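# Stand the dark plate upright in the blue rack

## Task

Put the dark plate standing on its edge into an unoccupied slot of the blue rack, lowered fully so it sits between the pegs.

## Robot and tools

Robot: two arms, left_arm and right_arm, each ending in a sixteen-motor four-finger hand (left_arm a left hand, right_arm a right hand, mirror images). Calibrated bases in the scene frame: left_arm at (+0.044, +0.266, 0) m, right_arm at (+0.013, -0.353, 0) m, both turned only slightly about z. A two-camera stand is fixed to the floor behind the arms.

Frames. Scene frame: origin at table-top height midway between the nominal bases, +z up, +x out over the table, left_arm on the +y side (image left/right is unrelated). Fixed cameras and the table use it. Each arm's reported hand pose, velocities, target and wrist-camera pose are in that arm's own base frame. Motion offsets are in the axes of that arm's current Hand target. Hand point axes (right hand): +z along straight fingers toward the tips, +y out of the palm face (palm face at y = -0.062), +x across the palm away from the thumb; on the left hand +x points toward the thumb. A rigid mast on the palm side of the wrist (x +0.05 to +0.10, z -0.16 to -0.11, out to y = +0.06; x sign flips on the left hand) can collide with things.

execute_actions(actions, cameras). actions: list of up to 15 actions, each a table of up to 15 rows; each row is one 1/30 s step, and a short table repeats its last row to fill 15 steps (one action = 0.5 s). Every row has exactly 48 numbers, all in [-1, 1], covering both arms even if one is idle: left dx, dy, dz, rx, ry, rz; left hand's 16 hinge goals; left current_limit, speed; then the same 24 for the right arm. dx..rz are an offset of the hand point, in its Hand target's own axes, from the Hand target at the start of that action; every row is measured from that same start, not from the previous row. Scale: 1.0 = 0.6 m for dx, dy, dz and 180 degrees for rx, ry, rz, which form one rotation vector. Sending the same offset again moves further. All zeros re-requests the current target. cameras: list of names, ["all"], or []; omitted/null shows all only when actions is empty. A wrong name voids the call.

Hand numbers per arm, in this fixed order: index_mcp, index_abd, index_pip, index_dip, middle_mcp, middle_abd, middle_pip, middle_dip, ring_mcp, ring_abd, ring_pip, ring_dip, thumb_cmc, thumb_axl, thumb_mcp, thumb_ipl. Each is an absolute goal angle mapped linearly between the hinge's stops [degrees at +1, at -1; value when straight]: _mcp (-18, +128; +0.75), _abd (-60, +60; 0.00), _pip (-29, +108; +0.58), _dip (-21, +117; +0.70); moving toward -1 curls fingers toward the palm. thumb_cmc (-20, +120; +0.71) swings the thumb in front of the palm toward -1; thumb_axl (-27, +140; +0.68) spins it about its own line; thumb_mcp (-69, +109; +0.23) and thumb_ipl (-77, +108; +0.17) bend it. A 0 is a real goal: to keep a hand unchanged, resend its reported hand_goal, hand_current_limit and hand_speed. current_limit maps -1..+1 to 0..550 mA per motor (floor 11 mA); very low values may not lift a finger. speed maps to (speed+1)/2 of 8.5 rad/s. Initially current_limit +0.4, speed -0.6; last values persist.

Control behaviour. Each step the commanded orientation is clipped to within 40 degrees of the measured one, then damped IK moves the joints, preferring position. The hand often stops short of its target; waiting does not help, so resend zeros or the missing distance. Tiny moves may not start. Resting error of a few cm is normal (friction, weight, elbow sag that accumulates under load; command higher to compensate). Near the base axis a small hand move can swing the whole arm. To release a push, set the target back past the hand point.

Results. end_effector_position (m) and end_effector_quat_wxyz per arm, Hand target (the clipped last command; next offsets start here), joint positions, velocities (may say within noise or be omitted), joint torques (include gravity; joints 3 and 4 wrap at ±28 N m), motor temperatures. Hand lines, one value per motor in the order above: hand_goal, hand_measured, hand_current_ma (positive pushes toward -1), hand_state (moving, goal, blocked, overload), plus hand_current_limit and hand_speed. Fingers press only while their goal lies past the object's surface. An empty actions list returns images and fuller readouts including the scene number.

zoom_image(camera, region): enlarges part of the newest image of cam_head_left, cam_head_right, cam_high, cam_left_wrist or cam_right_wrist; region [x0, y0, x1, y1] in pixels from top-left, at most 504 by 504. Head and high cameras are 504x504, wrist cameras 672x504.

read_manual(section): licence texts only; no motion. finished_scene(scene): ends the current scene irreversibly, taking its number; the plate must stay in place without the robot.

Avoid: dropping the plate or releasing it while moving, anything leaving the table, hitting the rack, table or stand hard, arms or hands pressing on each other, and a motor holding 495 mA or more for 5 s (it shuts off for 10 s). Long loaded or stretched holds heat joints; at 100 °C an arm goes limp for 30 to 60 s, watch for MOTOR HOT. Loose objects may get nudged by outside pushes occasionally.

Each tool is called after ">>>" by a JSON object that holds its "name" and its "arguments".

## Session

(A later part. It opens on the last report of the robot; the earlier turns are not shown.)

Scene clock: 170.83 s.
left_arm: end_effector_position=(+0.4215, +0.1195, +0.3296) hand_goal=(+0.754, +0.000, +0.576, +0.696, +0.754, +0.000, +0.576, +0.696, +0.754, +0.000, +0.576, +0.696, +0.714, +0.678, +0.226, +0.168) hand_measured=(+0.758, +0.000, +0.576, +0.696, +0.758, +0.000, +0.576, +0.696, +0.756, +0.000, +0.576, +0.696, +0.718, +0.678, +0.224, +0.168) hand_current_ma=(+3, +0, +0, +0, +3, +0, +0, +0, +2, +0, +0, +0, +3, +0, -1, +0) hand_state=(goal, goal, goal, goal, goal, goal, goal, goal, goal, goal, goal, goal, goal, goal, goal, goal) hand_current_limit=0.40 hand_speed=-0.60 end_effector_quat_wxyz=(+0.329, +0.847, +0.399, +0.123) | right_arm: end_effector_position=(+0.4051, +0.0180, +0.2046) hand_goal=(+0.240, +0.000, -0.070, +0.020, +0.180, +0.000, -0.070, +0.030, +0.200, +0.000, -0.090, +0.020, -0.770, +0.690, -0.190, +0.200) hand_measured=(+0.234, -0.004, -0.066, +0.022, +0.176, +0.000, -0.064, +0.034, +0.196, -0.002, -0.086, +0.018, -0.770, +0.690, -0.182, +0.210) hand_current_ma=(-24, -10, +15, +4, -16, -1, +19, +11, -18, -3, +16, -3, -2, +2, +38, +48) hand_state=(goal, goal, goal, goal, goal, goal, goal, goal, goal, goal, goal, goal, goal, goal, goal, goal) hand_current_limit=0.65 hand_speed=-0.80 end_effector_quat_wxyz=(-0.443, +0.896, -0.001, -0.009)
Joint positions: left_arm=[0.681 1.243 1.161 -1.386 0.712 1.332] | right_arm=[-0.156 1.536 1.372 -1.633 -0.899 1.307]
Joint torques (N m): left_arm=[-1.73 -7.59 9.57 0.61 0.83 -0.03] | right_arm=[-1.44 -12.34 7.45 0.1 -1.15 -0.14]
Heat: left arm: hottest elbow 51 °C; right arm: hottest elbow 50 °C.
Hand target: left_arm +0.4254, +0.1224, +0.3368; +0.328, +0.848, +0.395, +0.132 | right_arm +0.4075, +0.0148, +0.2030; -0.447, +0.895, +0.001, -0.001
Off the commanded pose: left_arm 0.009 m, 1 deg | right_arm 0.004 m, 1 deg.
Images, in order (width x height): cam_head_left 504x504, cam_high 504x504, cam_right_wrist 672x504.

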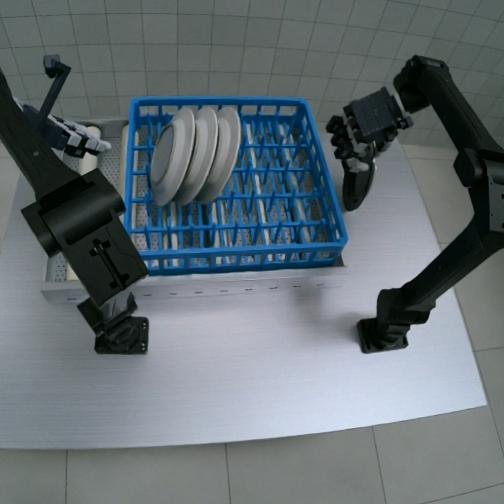

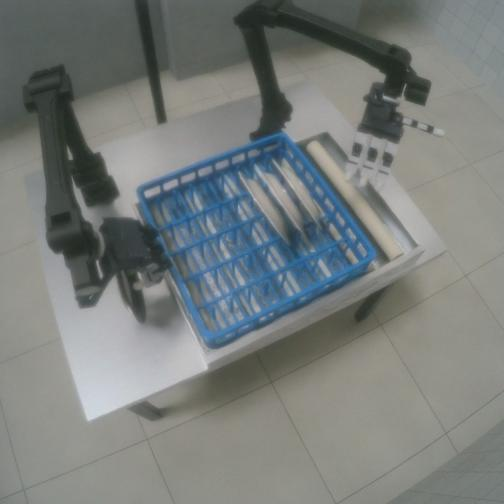

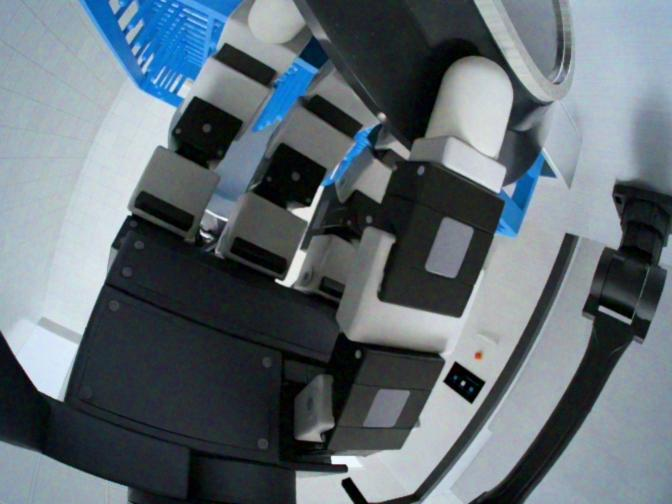

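>>> {"name": "execute_actions", "arguments": {"actions": [[[0,0,0,0,0,0,0.754,0,0.576,0.696,0.754,0,0.576,0.696,0.754,0,0.576,0.696,0.714,0.678,0.226,0.168,0.4,-0.6,0,0,0,0,0,0,0.36,0,-0.07,0.02,0.34,0,-0.07,0.03,0.36,0,-0.09,0.02,-0.77,0.69,-0.17,0.2,0.65,-0.8]]], "cameras": ["cam_head_left", "cam_right_wrist"]}}

>>> {"name": "zoom_image", "arguments": {"camera": "cam_head_left", "region": [300, 130, 400, 230]}}

Scene clock: 171.90 s.
left_arm: end_effector_position=(+0.4215, +0.1195, +0.3296) hand_goal=(+0.754, +0.000, +0.576, +0.696, +0.754, +0.000, +0.576, +0.696, +0.754, +0.000, +0.576, +0.696, +0.714, +0.678, +0.226, +0.168) hand_measured=(+0.758, +0.000, +0.576, +0.696, +0.758, +0.000, +0.576, +0.696, +0.756, +0.000, +0.576, +0.696, +0.718, +0.678, +0.224, +0.168) hand_current_ma=(+3, +0, +0, +0, +3, +0, +0, +0, +2, +0, +0, +0, +3, +0, -1, +0) hand_state=(goal, goal, goal, goal, goal, goal, goal, goal, goal, goal, goal, goal, goal, goal, goal, goal) hand_current_limit=0.40 hand_speed=-0.60 end_effector_quat_wxyz=(+0.329, +0.847, +0.399, +0.123) | right_arm: end_effector_position=(+0.4051, +0.0180, +0.2046) hand_goal=(+0.360, +0.000, -0.070, +0.020, +0.340, +0.000, -0.070, +0.030, +0.360, +0.000, -0.090, +0.020, -0.770, +0.690, -0.170, +0.200) hand_measured=(+0.350, -0.004, -0.066, +0.022, +0.332, +0.000, -0.066, +0.034, +0.352, -0.002, -0.086, +0.018, -0.768, +0.690, -0.168, +0.206) hand_current_ma=(-37, -10, +14, +4, -29, -1, +16, +11, -33, -3, +14, -3, +4, +2, +13, +29) hand_state=(goal, goal, goal, goal, goal, goal, goal, goal, goal, goal, goal, goal, goal, goal, goal, goal) hand_current_limit=0.65 hand_speed=-0.80 end_effector_quat_wxyz=(-0.443, +0.896, -0.001, -0.009)
Joint positions: left_arm=[0.681 1.243 1.161 -1.386 0.712 1.332] | right_arm=[-0.156 1.536 1.372 -1.633 -0.899 1.307]
Joint torques (N m): left_arm=[-1.49 -7.53 9.55 0.64 0.83 -0.04] | right_arm=[-1.49 -13.16 7.46 0.2 -1.19 -0.13]
Heat: left arm: hottest elbow 51 °C; right arm: hottest elbow 50 °C.
Hand target: left_arm +0.4254, +0.1224, +0.3368; +0.328, +0.848, +0.395, +0.132 | right_arm +0.4075, +0.0148, +0.2030; -0.447, +0.895, +0.001, -0.001
Off the commanded pose: left_arm 0.009 m, 1 deg | right_arm 0.004 m, 1 deg.
Images, in order (width x height): cam_head_left 504x504, cam_right_wrist 672x504.

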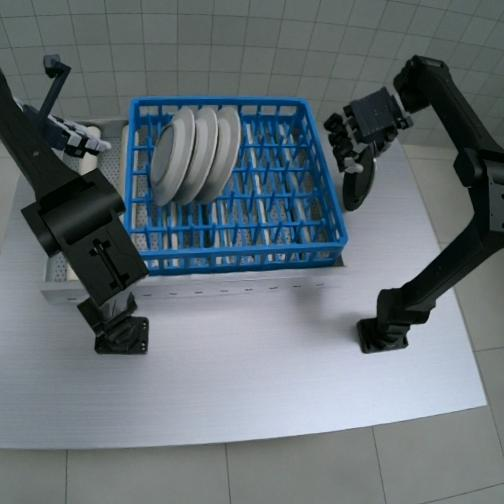

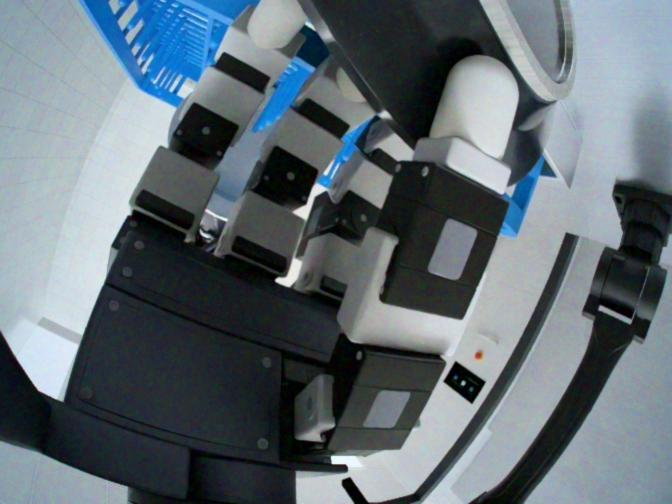

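Scaled by 5.040 from the camera's 504x504 image, which has a finer 720x720 frame.

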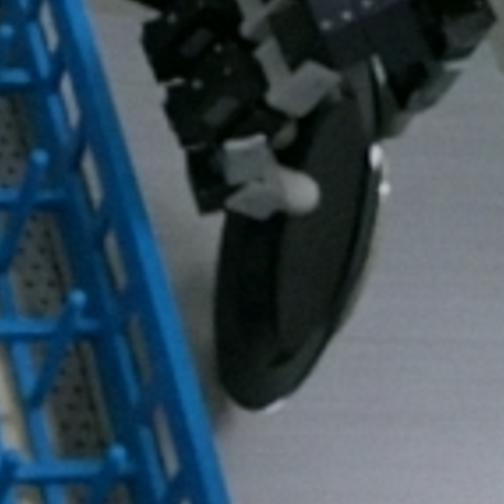

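>>> {"name": "execute_actions", "arguments": {"actions": [[[0,0,0,0,0,0,0.754,0,0.576,0.696,0.754,0,0.576,0.696,0.754,0,0.576,0.696,0.714,0.678,0.226,0.168,0.4,-0.6,-0.035,-0.009,0.012,0,0.0667,0.05,0.4,0,-0.07,0.02,0.38,0,-0.07,0.03,0.4,0,-0.09,0.02,-0.77,0.69,-0.15,0.2,0.65,-0.8]]], "cameras": ["cam_head_left", "cam_right_wrist","cam_high"]}}

>>> {"name": "zoom_image", "arguments": {"camera": "cam_head_left", "region": [300, 130, 400, 230]}}

Scene clock: 173.60 s.
left_arm: end_effector_position=(+0.4215, +0.1195, +0.3296) hand_goal=(+0.754, +0.000, +0.576, +0.696, +0.754, +0.000, +0.576, +0.696, +0.754, +0.000, +0.576, +0.696, +0.714, +0.678, +0.226, +0.168) hand_measured=(+0.758, +0.000, +0.576, +0.696, +0.758, +0.000, +0.576, +0.696, +0.756, +0.000, +0.576, +0.696, +0.718, +0.678, +0.224, +0.168) hand_current_ma=(+3, +0, +0, +0, +3, +0, +0, +0, +2, +0, +0, +0, +3, +0, -1, +0) hand_state=(goal, goal, goal, goal, goal, goal, goal, goal, goal, goal, goal, goal, goal, goal, goal, goal) hand_current_limit=0.40 hand_speed=-0.60 end_effector_quat_wxyz=(+0.329, +0.847, +0.399, +0.123) | right_arm: end_effector_position=(+0.3830, +0.0262, +0.2000) hand_goal=(+0.400, +0.000, -0.070, +0.020, +0.380, +0.000, -0.070, +0.030, +0.400, +0.000, -0.090, +0.020, -0.770, +0.690, -0.150, +0.200) hand_measured=(+0.400, -0.004, -0.066, +0.022, +0.372, +0.000, -0.066, +0.034, +0.392, -0.002, -0.086, +0.018, -0.752, +0.696, -0.142, +0.204) hand_current_ma=(-1, -12, +13, +4, -29, -1, +13, +11, -31, -3, +11, -3, +69, +24, +42, +23) hand_state=(goal, goal, goal, goal, goal, goal, goal, goal, goal, goal, goal, goal, goal, goal, goal, goal) hand_current_limit=0.65 hand_speed=-0.80 end_effector_quat_wxyz=(-0.446, +0.887, -0.112, +0.043)
Joint positions: left_arm=[0.681 1.243 1.161 -1.386 0.712 1.332] | right_arm=[-0.166 1.37 1.186 -1.314 -0.926 1.692]
Joint torques (N m): left_arm=[-1.67 -7.53 9.57 0.64 0.84 -0.04] | right_arm=[-1.67 -10.87 8.17 1.03 -0.91 0.14]
Heat: left arm: hottest elbow 52 °C; right arm: hottest elbow 50 °C.
Hand target: left_arm +0.4254, +0.1224, +0.3368; +0.328, +0.848, +0.395, +0.132 | right_arm +0.3866, +0.0236, +0.2031; -0.443, +0.887, -0.116, +0.058
Off the commanded pose: left_arm 0.009 m, 1 deg | right_arm 0.005 m, 2 deg.
Images, in order (width x height): cam_head_left 504x504, cam_high 504x504, cam_right_wrist 672x504.

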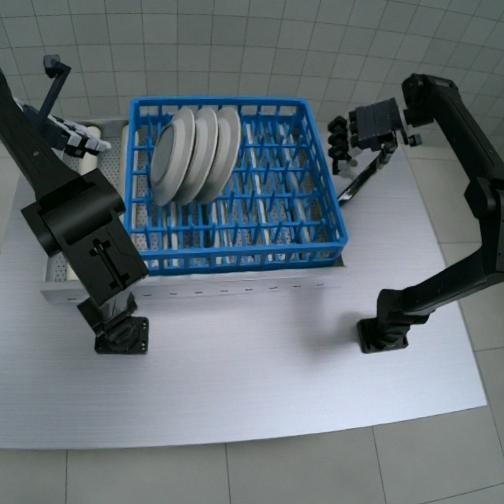

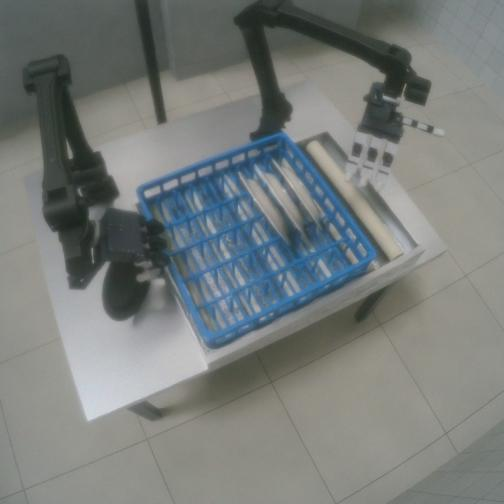

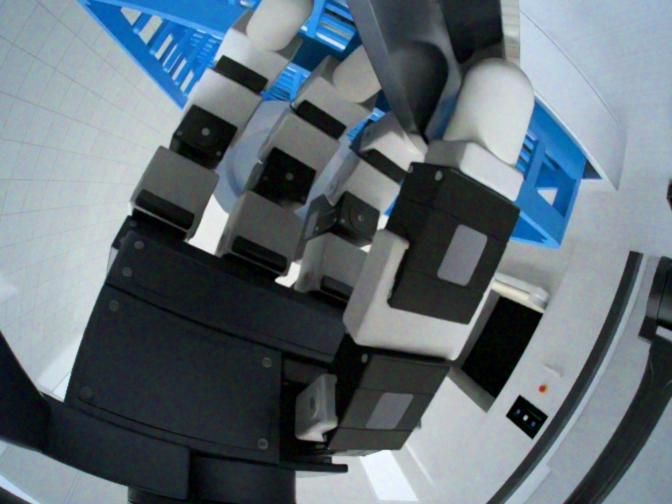

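Scaled by 5.040 from the camera's 504x504 image, which has a finer 720x720 frame.

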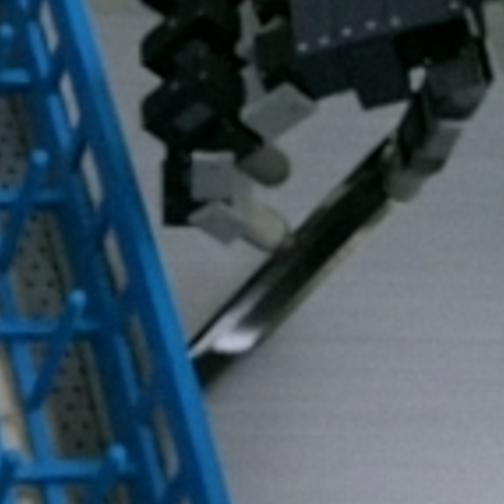

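>>> {"name": "execute_actions", "arguments": {"actions": [[[0,0,0,0,0,0,0.754,0,0.576,0.696,0.754,0,0.576,0.696,0.754,0,0.576,0.696,0.714,0.678,0.226,0.168,0.4,-0.6,0,0,0,0,0,0,0.28,0,-0.07,0.02,0.38,0,-0.07,0.03,0.4,0,-0.09,0.02,-0.77,0.69,-0.19,0.2,0.4,-0.85]]], "cameras": ["cam_head_left", "cam_right_wrist"]}}

>>> {"name": "zoom_image", "arguments": {"camera": "cam_head_left", "region": [300, 130, 400, 230]}}

Scene clock: 175.17 s.
left_arm: end_effector_position=(+0.4215, +0.1195, +0.3296) hand_goal=(+0.754, +0.000, +0.576, +0.696, +0.754, +0.000, +0.576, +0.696, +0.754, +0.000, +0.576, +0.696, +0.714, +0.678, +0.226, +0.168) hand_measured=(+0.758, +0.000, +0.576, +0.696, +0.758, +0.000, +0.576, +0.696, +0.756, +0.000, +0.576, +0.696, +0.718, +0.678, +0.224, +0.168) hand_current_ma=(+3, +0, +0, +0, +3, +0, +0, +0, +2, +0, +0, +0, +3, +0, -1, +0) hand_state=(goal, goal, goal, goal, goal, goal, goal, goal, goal, goal, goal, goal, goal, goal, goal, goal) hand_current_limit=0.40 hand_speed=-0.60 end_effector_quat_wxyz=(+0.329, +0.847, +0.399, +0.123) | right_arm: end_effector_position=(+0.3842, +0.0251, +0.1994) hand_goal=(+0.280, +0.000, -0.070, +0.020, +0.380, +0.000, -0.070, +0.030, +0.400, +0.000, -0.090, +0.020, -0.770, +0.690, -0.190, +0.200) hand_measured=(+0.282, -0.004, -0.066, +0.022, +0.372, +0.000, -0.066, +0.034, +0.392, -0.002, -0.086, +0.018, -0.758, +0.694, -0.176, +0.204) hand_current_ma=(+8, -11, +13, +4, -29, -1, +13, +11, -31, -3, +11, -3, +43, +19, +72, +23) hand_state=(goal, goal, goal, goal, goal, goal, goal, goal, goal, goal, goal, goal, goal, goal, goal, goal) hand_current_limit=0.40 hand_speed=-0.85 end_effector_quat_wxyz=(-0.443, +0.888, -0.112, +0.047)
Joint positions: left_arm=[0.681 1.243 1.161 -1.386 0.712 1.332] | right_arm=[-0.166 1.367 1.183 -1.302 -0.92 1.698]
Joint torques (N m): left_arm=[-1.61 -7.47 9.57 0.62 0.84 -0.03] | right_arm=[-1.67 -11.81 8.23 0.99 -0.83 0.16]
Heat: left arm: hottest elbow 52 °C; right arm: hottest elbow 50 °C.
Hand target: left_arm +0.4254, +0.1224, +0.3368; +0.328, +0.848, +0.395, +0.132 | right_arm +0.3865, +0.0236, +0.2029; -0.443, +0.887, -0.116, +0.057
Off the commanded pose: left_arm 0.009 m, 1 deg | right_arm 0.005 m, 1 deg.
Images, in order (width x height): cam_head_left 504x504, cam_right_wrist 672x504.

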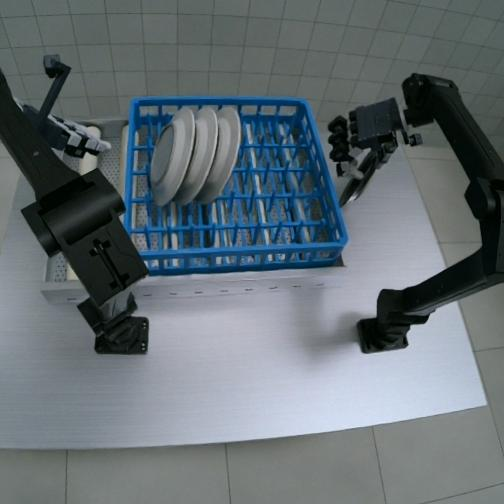

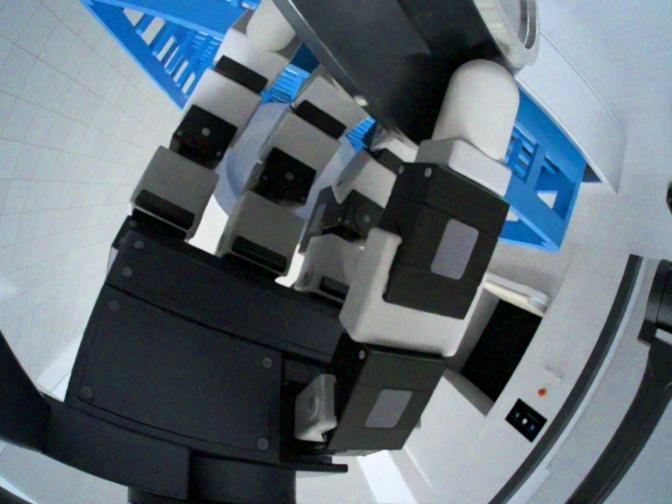

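Scaled by 5.040 from the camera's 504x504 image, which has a finer 720x720 frame.

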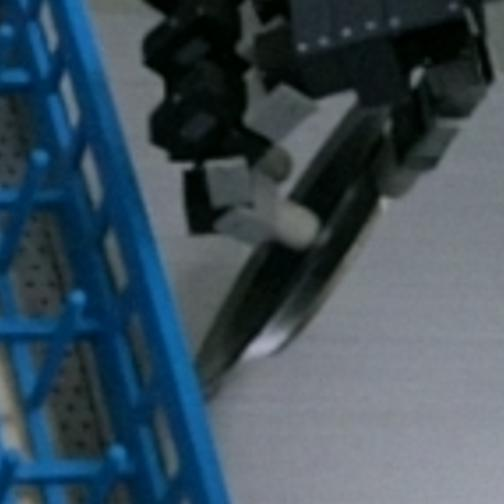

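>>> {"name": "execute_actions", "arguments": {"actions": [[[0,0,0,0,0,0,0.754,0,0.576,0.696,0.754,0,0.576,0.696,0.754,0,0.576,0.696,0.714,0.678,0.226,0.168,0.4,-0.6,0,0,0,0,0,0,0.2,0,-0.07,0.02,0.32,0,-0.07,0.03,0.34,0,-0.09,0.02,-0.77,0.69,-0.19,0.2,0.4,-0.85]]], "cameras": ["cam_head_left", "cam_right_wrist"]}}

>>> {"name": "zoom_image", "arguments": {"camera": "cam_head_left", "region": [300, 130, 400, 230]}}

Scene clock: 176.17 s.
left_arm: end_effector_position=(+0.4215, +0.1195, +0.3296) hand_goal=(+0.754, +0.000, +0.576, +0.696, +0.754, +0.000, +0.576, +0.696, +0.754, +0.000, +0.576, +0.696, +0.714, +0.678, +0.226, +0.168) hand_measured=(+0.758, +0.000, +0.576, +0.696, +0.758, +0.000, +0.576, +0.696, +0.756, +0.000, +0.576, +0.696, +0.718, +0.678, +0.224, +0.168) hand_current_ma=(+3, +0, +0, +0, +3, +0, +0, +0, +2, +0, +0, +0, +3, +0, -1, +0) hand_state=(goal, goal, goal, goal, goal, goal, goal, goal, goal, goal, goal, goal, goal, goal, goal, goal) hand_current_limit=0.40 hand_speed=-0.60 end_effector_quat_wxyz=(+0.329, +0.847, +0.399, +0.123) | right_arm: end_effector_position=(+0.3846, +0.0247, +0.1994) hand_goal=(+0.200, +0.000, -0.070, +0.020, +0.320, +0.000, -0.070, +0.030, +0.340, +0.000, -0.090, +0.020, -0.770, +0.690, -0.190, +0.200) hand_measured=(+0.204, -0.004, -0.064, +0.024, +0.320, +0.000, -0.066, +0.034, +0.340, -0.002, -0.086, +0.018, -0.762, +0.692, -0.176, +0.204) hand_current_ma=(+12, -11, +20, +10, -1, -1, +13, +11, -2, -3, +11, -3, +28, +12, +67, +23) hand_state=(goal, goal, goal, goal, goal, goal, goal, goal, goal, goal, goal, goal, goal, goal, goal, goal) hand_current_limit=0.40 hand_speed=-0.85 end_effector_quat_wxyz=(-0.442, +0.889, -0.111, +0.048)
Joint positions: left_arm=[0.681 1.243 1.161 -1.386 0.712 1.332] | right_arm=[-0.166 1.367 1.183 -1.3 -0.919 1.697]
Joint torques (N m): left_arm=[-1.67 -7.47 9.59 0.61 0.83 -0.04] | right_arm=[-1.49 -11.28 8.23 0.94 -0.93 0.17]
Heat: left arm: hottest elbow 52 °C; right arm: hottest elbow 50 °C.
Hand target: left_arm +0.4254, +0.1224, +0.3368; +0.328, +0.848, +0.395, +0.132 | right_arm +0.3865, +0.0236, +0.2030; -0.443, +0.887, -0.116, +0.058
Off the commanded pose: left_arm 0.009 m, 1 deg | right_arm 0.004 m, 1 deg.
Images, in order (width x height): cam_head_left 504x504, cam_right_wrist 672x504.

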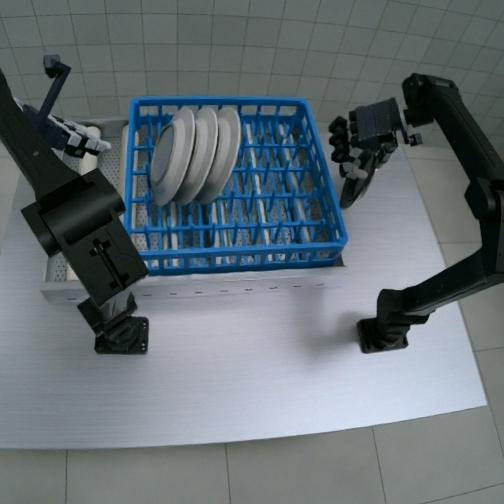

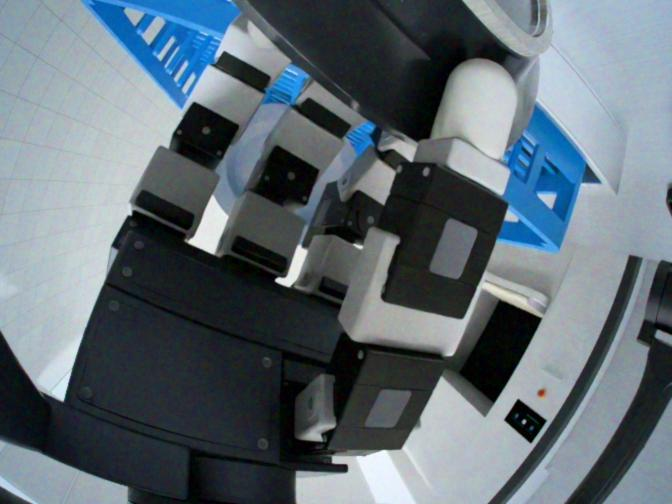

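Scaled by 5.040 from the camera's 504x504 image, which has a finer 720x720 frame.

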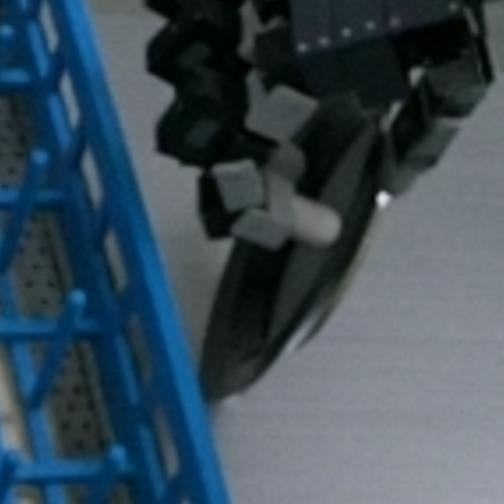

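>>> {"name": "execute_actions", "arguments": {"actions": [[[0,0,0,0,0,0,0.754,0,0.576,0.696,0.754,0,0.576,0.696,0.754,0,0.576,0.696,0.714,0.678,0.226,0.168,0.4,-0.6,0,0,0,0,0,0,0.12,0,-0.07,0.02,0.22,0,-0.07,0.03,0.24,0,-0.09,0.02,-0.77,0.69,-0.19,0.2,0.4,-0.85]]], "cameras": ["cam_head_left", "cam_right_wrist"]}}

>>> {"name": "zoom_image", "arguments": {"camera": "cam_head_left", "region": [300, 130, 400, 230]}}

Scene clock: 177.40 s.
left_arm: end_effector_position=(+0.4215, +0.1195, +0.3296) hand_goal=(+0.754, +0.000, +0.576, +0.696, +0.754, +0.000, +0.576, +0.696, +0.754, +0.000, +0.576, +0.696, +0.714, +0.678, +0.226, +0.168) hand_measured=(+0.758, +0.000, +0.576, +0.696, +0.758, +0.000, +0.576, +0.696, +0.756, +0.000, +0.576, +0.696, +0.718, +0.678, +0.224, +0.168) hand_current_ma=(+3, +0, +0, +0, +3, +0, +0, +0, +2, +0, +0, +0, +3, +0, -1, +0) hand_state=(goal, goal, goal, goal, goal, goal, goal, goal, goal, goal, goal, goal, goal, goal, goal, goal) hand_current_limit=0.40 hand_speed=-0.60 end_effector_quat_wxyz=(+0.329, +0.847, +0.399, +0.123) | right_arm: end_effector_position=(+0.3846, +0.0247, +0.1994) hand_goal=(+0.120, +0.000, -0.070, +0.020, +0.220, +0.000, -0.070, +0.030, +0.240, +0.000, -0.090, +0.020, -0.770, +0.690, -0.190, +0.200) hand_measured=(+0.126, -0.004, -0.064, +0.022, +0.220, +0.000, -0.066, +0.034, +0.240, -0.002, -0.086, +0.018, -0.766, +0.692, -0.176, +0.204) hand_current_ma=(+22, -11, +24, +10, +2, -1, +13, +11, +2, -3, +11, -3, +12, +5, +67, +23) hand_state=(goal, goal, goal, goal, goal, goal, goal, goal, goal, goal, goal, goal, goal, goal, goal, goal) hand_current_limit=0.40 hand_speed=-0.85 end_effector_quat_wxyz=(-0.442, +0.889, -0.111, +0.048)
Joint positions: left_arm=[0.681 1.243 1.161 -1.386 0.712 1.332] | right_arm=[-0.166 1.367 1.183 -1.3 -0.919 1.697]
Joint torques (N m): left_arm=[-1.55 -7.53 9.58 0.62 0.83 -0.03] | right_arm=[-1.49 -11.69 8.1 0.99 -0.89 0.16]
Heat: left arm: hottest elbow 52 °C; right arm: hottest elbow 50 °C.
Hand target: left_arm +0.4254, +0.1224, +0.3368; +0.328, +0.848, +0.395, +0.132 | right_arm +0.3865, +0.0236, +0.2029; -0.443, +0.887, -0.116, +0.057
Off the commanded pose: left_arm 0.009 m, 1 deg | right_arm 0.004 m, 1 deg.
Images, in order (width x height): cam_head_left 504x504, cam_right_wrist 672x504.

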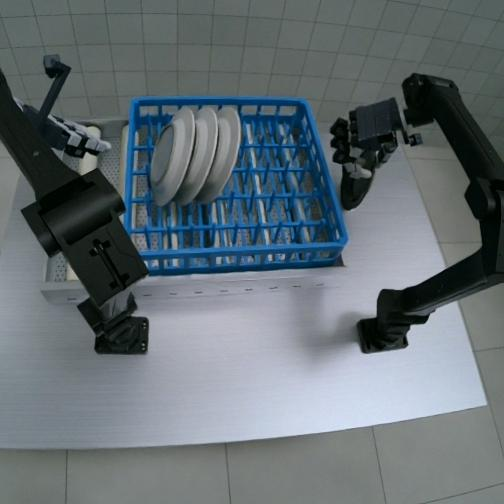

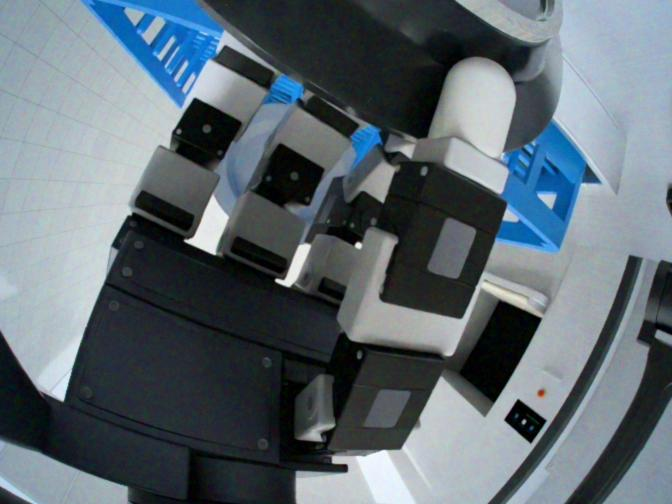

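Scaled by 5.040 from the camera's 504x504 image, which has a finer 720x720 frame.

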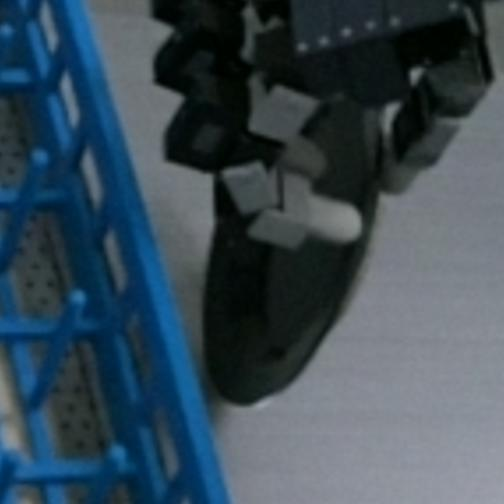

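>>> {"name": "execute_actions", "arguments": {"actions": [[[0,0,0,0,0,0,0.754,0,0.576,0.696,0.754,0,0.576,0.696,0.754,0,0.576,0.696,0.714,0.678,0.226,0.168,0.4,-0.6,0,0.02,0.015,0,0,0,0.15,0,-0.07,0.02,0.22,0,-0.07,0.03,0.24,0,-0.09,0.02,-0.77,0.69,-0.17,0.2,0.4,-0.85]],[[0,0,0,0,0,0,0.754,0,0.576,0.696,0.754,0,0.576,0.696,0.754,0,0.576,0.696,0.714,0.678,0.226,0.168,0.4,-0.6,0,0,0,0,0,0,0.1,0,-0.07,0.02,0.1,0,-0.07,0.03,0.1,0,-0.09,0.02,-0.77,0.69,-0.19,0.2,0.4,-0.85]]], "cameras": ["cam_head_left", "cam_right_wrist"]}}

>>> {"name": "zoom_image", "arguments": {"camera": "cam_head_left", "region": [300, 130, 400, 230]}}

Scene clock: 179.00 s.
left_arm: end_effector_position=(+0.4215, +0.1195, +0.3296) hand_goal=(+0.754, +0.000, +0.576, +0.696, +0.754, +0.000, +0.576, +0.696, +0.754, +0.000, +0.576, +0.696, +0.714, +0.678, +0.226, +0.168) hand_measured=(+0.758, +0.000, +0.576, +0.696, +0.758, +0.000, +0.576, +0.696, +0.756, +0.000, +0.576, +0.696, +0.718, +0.678, +0.224, +0.168) hand_current_ma=(+3, +0, +0, +0, +3, +0, +0, +0, +2, +0, +0, +0, +3, +0, -1, +0) hand_state=(goal, goal, goal, goal, goal, goal, goal, goal, goal, goal, goal, goal, goal, goal, goal, goal) hand_current_limit=0.40 hand_speed=-0.60 end_effector_quat_wxyz=(+0.329, +0.847, +0.399, +0.123) | right_arm: end_effector_position=(+0.3849, +0.0248, +0.1895) hand_goal=(+0.100, +0.000, -0.070, +0.020, +0.100, +0.000, -0.070, +0.030, +0.100, +0.000, -0.090, +0.020, -0.770, +0.690, -0.190, +0.200) hand_measured=(+0.126, -0.004, -0.062, +0.022, +0.102, +0.000, -0.066, +0.034, +0.102, -0.002, -0.086, +0.018, -0.770, +0.690, -0.158, +0.208) hand_current_ma=(+113, -10, +27, +7, +7, -1, +13, +11, +7, -3, +11, -3, +2, +0, +179, +42) hand_state=(blocked, goal, goal, goal, goal, goal, goal, goal, goal, goal, goal, goal, goal, goal, blocked, goal) hand_current_limit=0.40 hand_speed=-0.85 end_effector_quat_wxyz=(-0.442, +0.889, -0.112, +0.052)
Joint positions: left_arm=[0.681 1.243 1.161 -1.386 0.712 1.332] | right_arm=[-0.166 1.365 1.156 -1.26 -0.919 1.704]
Joint torques (N m): left_arm=[-1.67 -7.53 9.54 0.62 0.83 -0.04] | right_arm=[-1.55 -10.64 7.56 0.8 -0.9 0.11]
Heat: left arm: hottest elbow 52 °C; right arm: hottest elbow 50 °C.
Hand target: left_arm +0.4254, +0.1224, +0.3368; +0.328, +0.848, +0.395, +0.132 | right_arm +0.3865, +0.0235, +0.1879; -0.443, +0.887, -0.116, +0.057
Off the commanded pose: left_arm 0.009 m, 1 deg | right_arm 0.002 m, 1 deg.
Images, in order (width x height): cam_head_left 504x504, cam_right_wrist 672x504.

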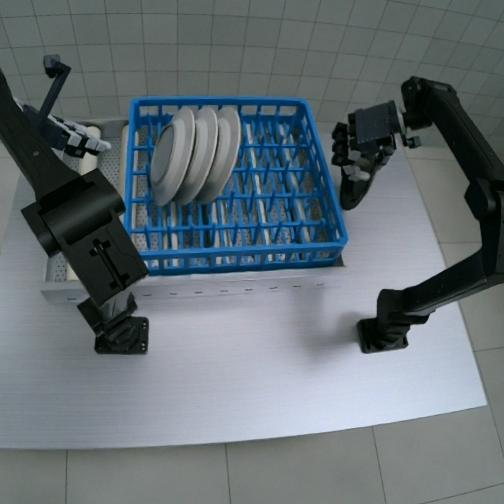

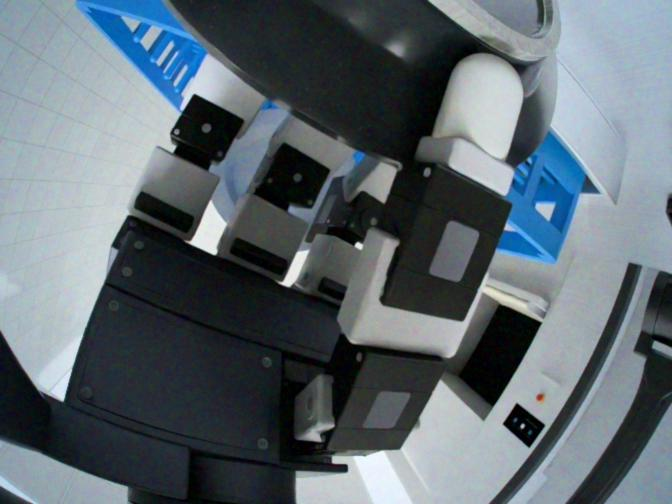

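Scaled by 5.040 from the camera's 504x504 image, which has a finer 720x720 frame.

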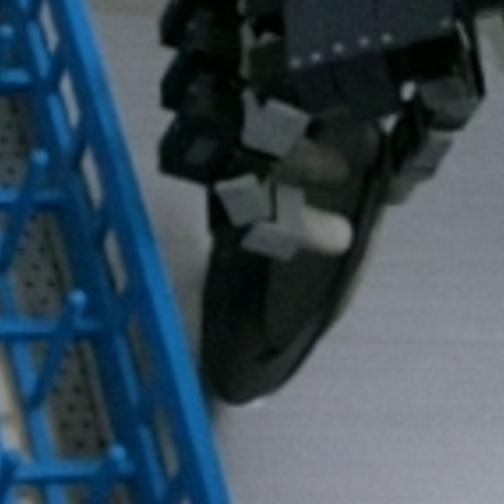

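>>> {"name": "execute_actions", "arguments": {"actions": [[[0,0,0,0,0,0,0.754,0,0.576,0.696,0.754,0,0.576,0.696,0.754,0,0.576,0.696,0.714,0.678,0.226,0.168,0.4,-0.6,0,0,0,0,0,0,0.1,0,-0.07,0.02,0.0,0,-0.07,0.03,0.0,0,-0.09,0.02,-0.77,0.69,-0.22,0.2,0.4,-0.85]],[[0,0,0,0,0,0,0.754,0,0.576,0.696,0.754,0,0.576,0.696,0.754,0,0.576,0.696,0.714,0.678,0.226,0.168,0.4,-0.6,0,0,0,0,0,0,0.08,0,-0.07,0.02,-0.06,0,-0.07,0.03,-0.06,0,-0.09,0.02,-0.77,0.69,-0.25,0.2,0.4,-0.85]]], "cameras": ["cam_head_left", "cam_right_wrist"]}}

>>> {"name": "zoom_image", "arguments": {"camera": "cam_head_left", "region": [300, 130, 400, 230]}}

Scene clock: 180.67 s.
left_arm: end_effector_position=(+0.4215, +0.1195, +0.3296) hand_goal=(+0.754, +0.000, +0.576, +0.696, +0.754, +0.000, +0.576, +0.696, +0.754, +0.000, +0.576, +0.696, +0.714, +0.678, +0.226, +0.168) hand_measured=(+0.758, +0.000, +0.576, +0.696, +0.758, +0.000, +0.576, +0.696, +0.756, +0.000, +0.576, +0.696, +0.718, +0.678, +0.224, +0.168) hand_current_ma=(+3, +0, +0, +0, +3, +0, +0, +0, +2, +0, +0, +0, +3, +0, -1, +0) hand_state=(goal, goal, goal, goal, goal, goal, goal, goal, goal, goal, goal, goal, goal, goal, goal, goal) hand_current_limit=0.40 hand_speed=-0.60 end_effector_quat_wxyz=(+0.329, +0.847, +0.399, +0.123) | right_arm: end_effector_position=(+0.3846, +0.0250, +0.1896) hand_goal=(+0.080, +0.000, -0.070, +0.020, -0.060, +0.000, -0.070, +0.030, -0.060, +0.000, -0.090, +0.020, -0.770, +0.690, -0.250, +0.200) hand_measured=(+0.124, -0.004, -0.062, +0.022, +0.036, +0.000, -0.050, +0.034, +0.030, +0.000, -0.068, +0.030, -0.764, +0.686, -0.164, +0.218) hand_current_ma=(+199, -11, +31, +7, +385, -1, +78, +12, +385, +1, +89, +36, +19, -20, +385, +100) hand_state=(blocked, goal, goal, goal, blocked, goal, goal, goal, blocked, goal, blocked, goal, goal, goal, blocked, goal) hand_current_limit=0.40 hand_speed=-0.85 end_effector_quat_wxyz=(-0.442, +0.888, -0.114, +0.051)
Joint positions: left_arm=[0.681 1.243 1.161 -1.386 0.712 1.332] | right_arm=[-0.166 1.365 1.156 -1.26 -0.919 1.709]
Joint torques (N m): left_arm=[-1.73 -7.47 9.57 0.65 0.83 -0.03] | right_arm=[-1.03 -11.22 7.72 1.05 -0.86 0.11]
Heat: left arm: hottest elbow 52 °C; right arm: hottest elbow 50 °C.
Hand target: left_arm +0.4254, +0.1224, +0.3368; +0.328, +0.848, +0.395, +0.132 | right_arm +0.3865, +0.0235, +0.1879; -0.443, +0.887, -0.116, +0.057
Off the commanded pose: left_arm 0.009 m, 1 deg | right_arm 0.003 m, 1 deg.
Images, in order (width x height): cam_head_left 504x504, cam_right_wrist 672x504.

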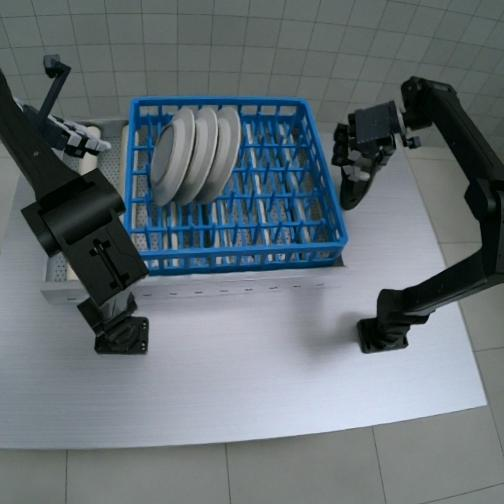

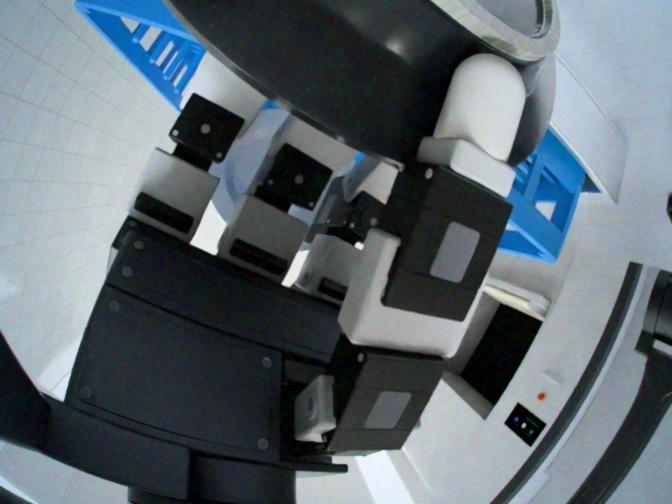

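Scaled by 5.040 from the camera's 504x504 image, which has a finer 720x720 frame.

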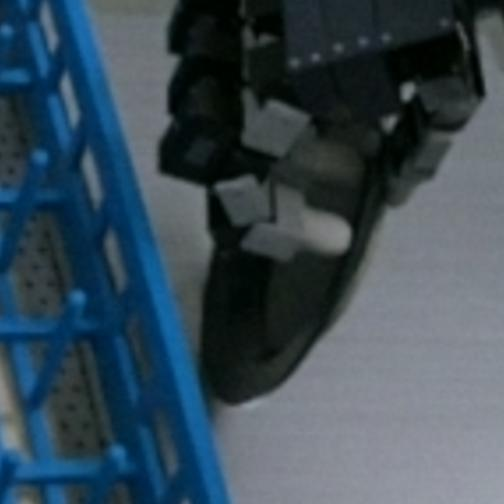

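>>> {"name": "execute_actions", "arguments": {"actions": [[[0,0,0,0,0,0,0.754,0,0.576,0.696,0.754,0,0.576,0.696,0.754,0,0.576,0.696,0.714,0.678,0.226,0.168,0.4,-0.6,0,0,0,0,0,0,-0.02,0,-0.12,0.0,-0.1,0,-0.12,0.0,-0.1,0,-0.14,0.0,-0.79,0.68,-0.36,0.15,0.68,-0.8]],[[0,0,0,0,0,0,0.754,0,0.576,0.696,0.754,0,0.576,0.696,0.754,0,0.576,0.696,0.714,0.678,0.226,0.168,0.4,-0.6,0,-0.0267,-0.02,0,0,0,-0.02,0,-0.12,0.0,-0.1,0,-0.12,0.0,-0.1,0,-0.14,0.0,-0.79,0.68,-0.36,0.15,0.68,-0.8]],[[0,0,0,0,0,0,0.754,0,0.576,0.696,0.754,0,0.576,0.696,0.754,0,0.576,0.696,0.714,0.678,0.226,0.168,0.4,-0.6,0,-0.02,-0.015,0,0,0,-0.02,0,-0.12,0.0,-0.1,0,-0.12,0.0,-0.1,0,-0.14,0.0,-0.79,0.68,-0.36,0.15,0.68,-0.8]]], "cameras": ["cam_head_left", "cam_right_wrist","cam_high"]}}

>>> {"name": "zoom_image", "arguments": {"camera": "cam_head_left", "region": [300, 130, 400, 230]}}

Scene clock: 183.07 s.
left_arm: end_effector_position=(+0.4215, +0.1195, +0.3296) hand_goal=(+0.754, +0.000, +0.576, +0.696, +0.754, +0.000, +0.576, +0.696, +0.754, +0.000, +0.576, +0.696, +0.714, +0.678, +0.226, +0.168) hand_measured=(+0.758, +0.000, +0.576, +0.696, +0.758, +0.000, +0.576, +0.696, +0.756, +0.000, +0.576, +0.696, +0.718, +0.678, +0.224, +0.168) hand_current_ma=(+3, +0, +0, +0, +3, +0, +0, +0, +2, +0, +0, +0, +3, +0, -1, +0) hand_state=(goal, goal, goal, goal, goal, goal, goal, goal, goal, goal, goal, goal, goal, goal, goal, goal) hand_current_limit=0.40 hand_speed=-0.60 end_effector_quat_wxyz=(+0.329, +0.847, +0.399, +0.123) | right_arm: end_effector_position=(+0.3723, +0.0269, +0.1917) hand_goal=(-0.020, +0.000, -0.120, +0.000, -0.100, +0.000, -0.120, +0.000, -0.100, +0.000, -0.140, +0.000, -0.790, +0.680, -0.360, +0.150) hand_measured=(+0.124, -0.012, -0.066, +0.020, +0.034, -0.002, -0.052, +0.024, +0.026, +0.000, -0.084, +0.024, -0.764, +0.680, -0.164, +0.214) hand_current_ma=(+462, -39, +230, +81, +462, -5, +295, +100, +462, +1, +239, +95, +103, +3, +462, +383) hand_state=(blocked, goal, blocked, blocked, blocked, goal, blocked, blocked, blocked, goal, blocked, blocked, blocked, goal, blocked, blocked) hand_current_limit=0.68 hand_speed=-0.80 end_effector_quat_wxyz=(-0.443, +0.888, -0.122, +0.030)
Joint positions: left_arm=[0.681 1.243 1.161 -1.386 0.712 1.332] | right_arm=[-0.166 1.364 1.158 -1.316 -0.919 1.703]
Joint torques (N m): left_arm=[-1.73 -7.47 9.58 0.65 0.82 -0.03] | right_arm=[-1.14 -12.57 13.05 -0.58 -0.88 0.17]
Heat: left arm: hottest elbow 52 °C; right arm: hottest elbow 50 °C.
Hand target: left_arm +0.4254, +0.1224, +0.3368; +0.328, +0.848, +0.395, +0.132 | right_arm +0.3865, +0.0236, +0.2230; -0.443, +0.887, -0.116, +0.058
Off the commanded pose: left_arm 0.009 m, 1 deg | right_arm 0.035 m, 3 deg.
Images, in order (width x height): cam_head_left 504x504, cam_high 504x504, cam_right_wrist 672x504.

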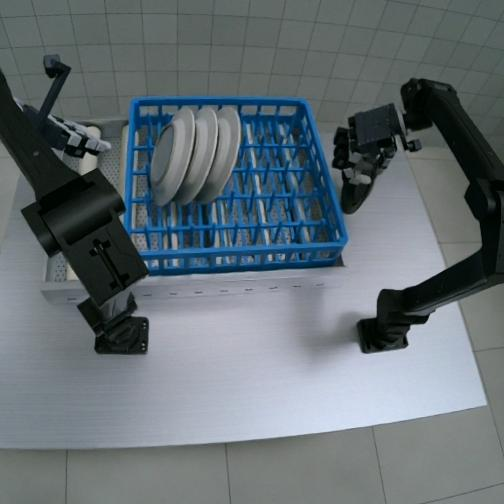

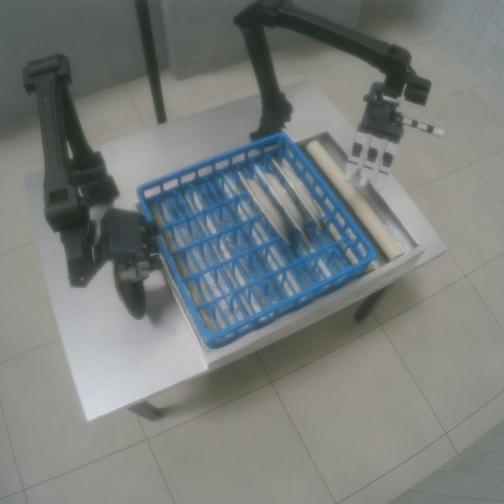

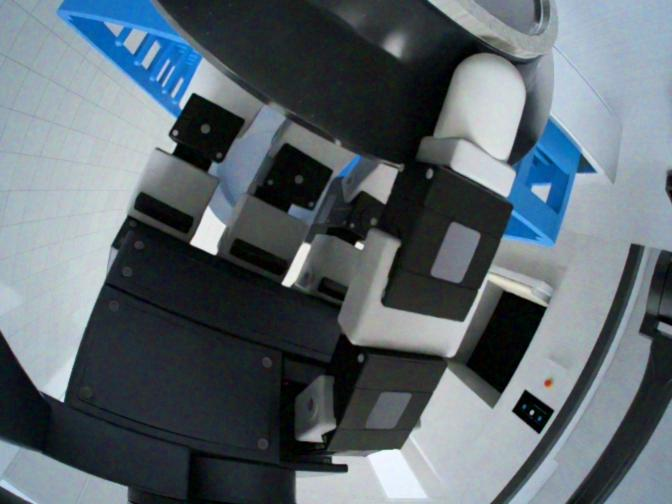

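Scaled by 5.040 from the camera's 504x504 image, which has a finer 720x720 frame.

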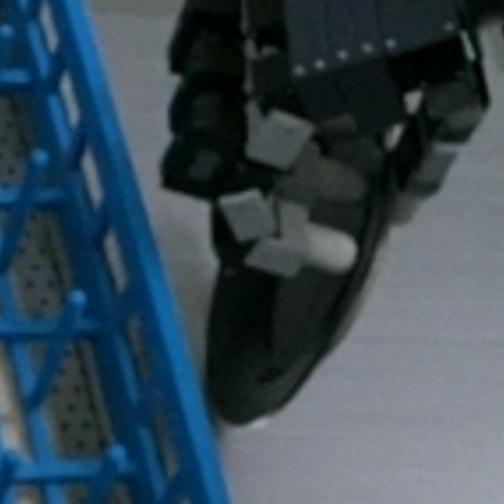

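>>> {"name": "execute_actions", "arguments": {"actions": [[[0,0,0,0,0,0,0.754,0,0.576,0.696,0.754,0,0.576,0.696,0.754,0,0.576,0.696,0.714,0.678,0.226,0.168,0.4,-0.6,0.01,-0.0216,-0.0129,0,0,0,-0.02,0,-0.12,0.0,-0.1,0,-0.12,0.0,-0.1,0,-0.14,0.0,-0.79,0.68,-0.36,0.15,0.68,-0.8]],[[0,0,0,0,0,0,0.754,0,0.576,0.696,0.754,0,0.576,0.696,0.754,0,0.576,0.696,0.714,0.678,0.226,0.168,0.4,-0.6,0.01,-0.0216,-0.0129,0,0,0,-0.02,0,-0.12,0.0,-0.1,0,-0.12,0.0,-0.1,0,-0.14,0.0,-0.79,0.68,-0.36,0.15,0.68,-0.8]]], "cameras": ["cam_head_left", "cam_right_wrist","cam_high"]}}

>>> {"name": "zoom_image", "arguments": {"camera": "cam_head_left", "region": [300, 130, 400, 230]}}

Scene clock: 184.97 s.
left_arm: end_effector_position=(+0.4215, +0.1195, +0.3296) hand_goal=(+0.754, +0.000, +0.576, +0.696, +0.754, +0.000, +0.576, +0.696, +0.754, +0.000, +0.576, +0.696, +0.714, +0.678, +0.226, +0.168) hand_measured=(+0.758, +0.000, +0.576, +0.696, +0.758, +0.000, +0.576, +0.696, +0.756, +0.000, +0.576, +0.696, +0.718, +0.678, +0.224, +0.168) hand_current_ma=(+3, +0, +0, +0, +3, +0, +0, +0, +2, +0, +0, +0, +3, +0, -1, +0) hand_state=(goal, goal, goal, goal, goal, goal, goal, goal, goal, goal, goal, goal, goal, goal, goal, goal) hand_current_limit=0.40 hand_speed=-0.60 end_effector_quat_wxyz=(+0.329, +0.847, +0.399, +0.123) | right_arm: end_effector_position=(+0.3811, +0.0252, +0.2222) hand_goal=(-0.020, +0.000, -0.120, +0.000, -0.100, +0.000, -0.120, +0.000, -0.100, +0.000, -0.140, +0.000, -0.790, +0.680, -0.360, +0.150) hand_measured=(+0.124, -0.010, -0.066, +0.020, +0.034, -0.002, -0.052, +0.024, +0.026, +0.000, -0.084, +0.028, -0.764, +0.682, -0.164, +0.214) hand_current_ma=(+462, -30, +230, +81, +462, -5, +295, +100, +462, +1, +239, +110, +103, +6, +462, +383) hand_state=(blocked, goal, blocked, blocked, blocked, goal, blocked, blocked, blocked, goal, blocked, blocked, blocked, goal, blocked, blocked) hand_current_limit=0.68 hand_speed=-0.80 end_effector_quat_wxyz=(-0.442, +0.888, -0.128, +0.029)
Joint positions: left_arm=[0.681 1.243 1.161 -1.386 0.712 1.332] | right_arm=[-0.166 1.373 1.248 -1.391 -0.916 1.718]
Joint torques (N m): left_arm=[-1.61 -7.47 9.57 0.62 0.83 -0.03] | right_arm=[-0.67 -11.4 14.08 -0.25 -0.96 0.14]
Heat: left arm: hottest elbow 52 °C; right arm: hottest elbow 50 °C.
Hand target: left_arm +0.4254, +0.1224, +0.3368; +0.328, +0.848, +0.395, +0.132 | right_arm +0.3990, +0.0236, +0.2529; -0.443, +0.887, -0.116, +0.057
Off the commanded pose: left_arm 0.009 m, 1 deg | right_arm 0.036 m, 4 deg.
Images, in order (width x height): cam_head_left 504x504, cam_high 504x504, cam_right_wrist 672x504.

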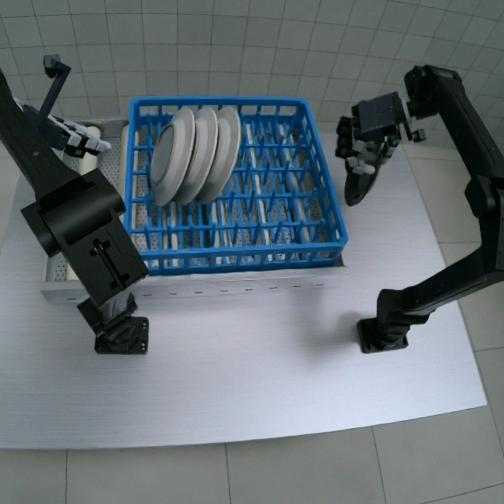

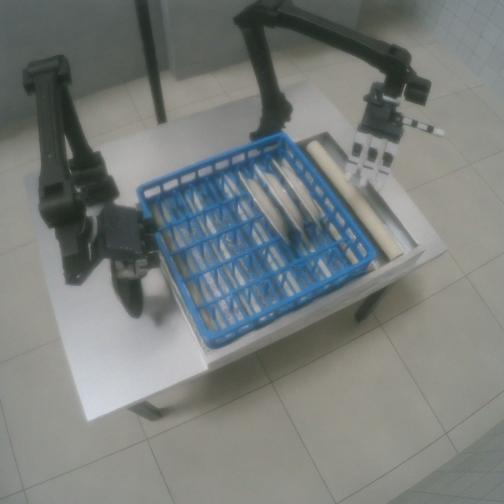

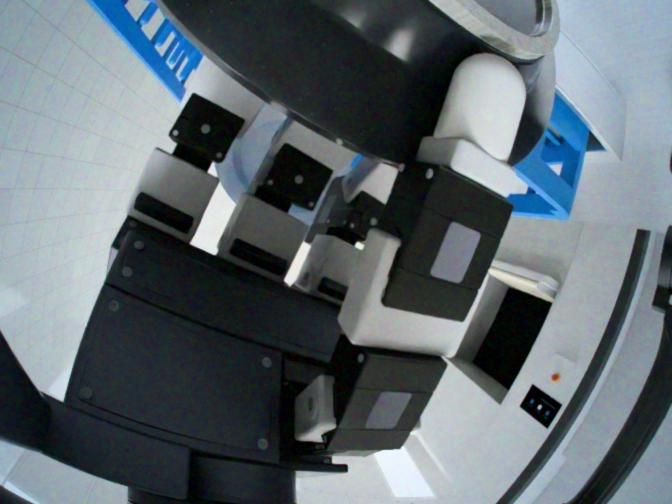

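Scaled by 5.040 from the camera's 504x504 image, which has a finer 720x720 frame.

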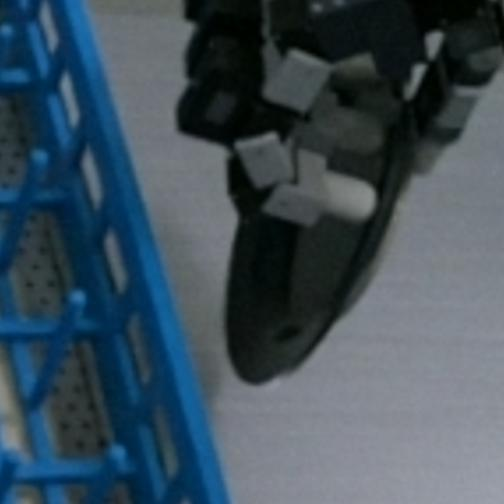

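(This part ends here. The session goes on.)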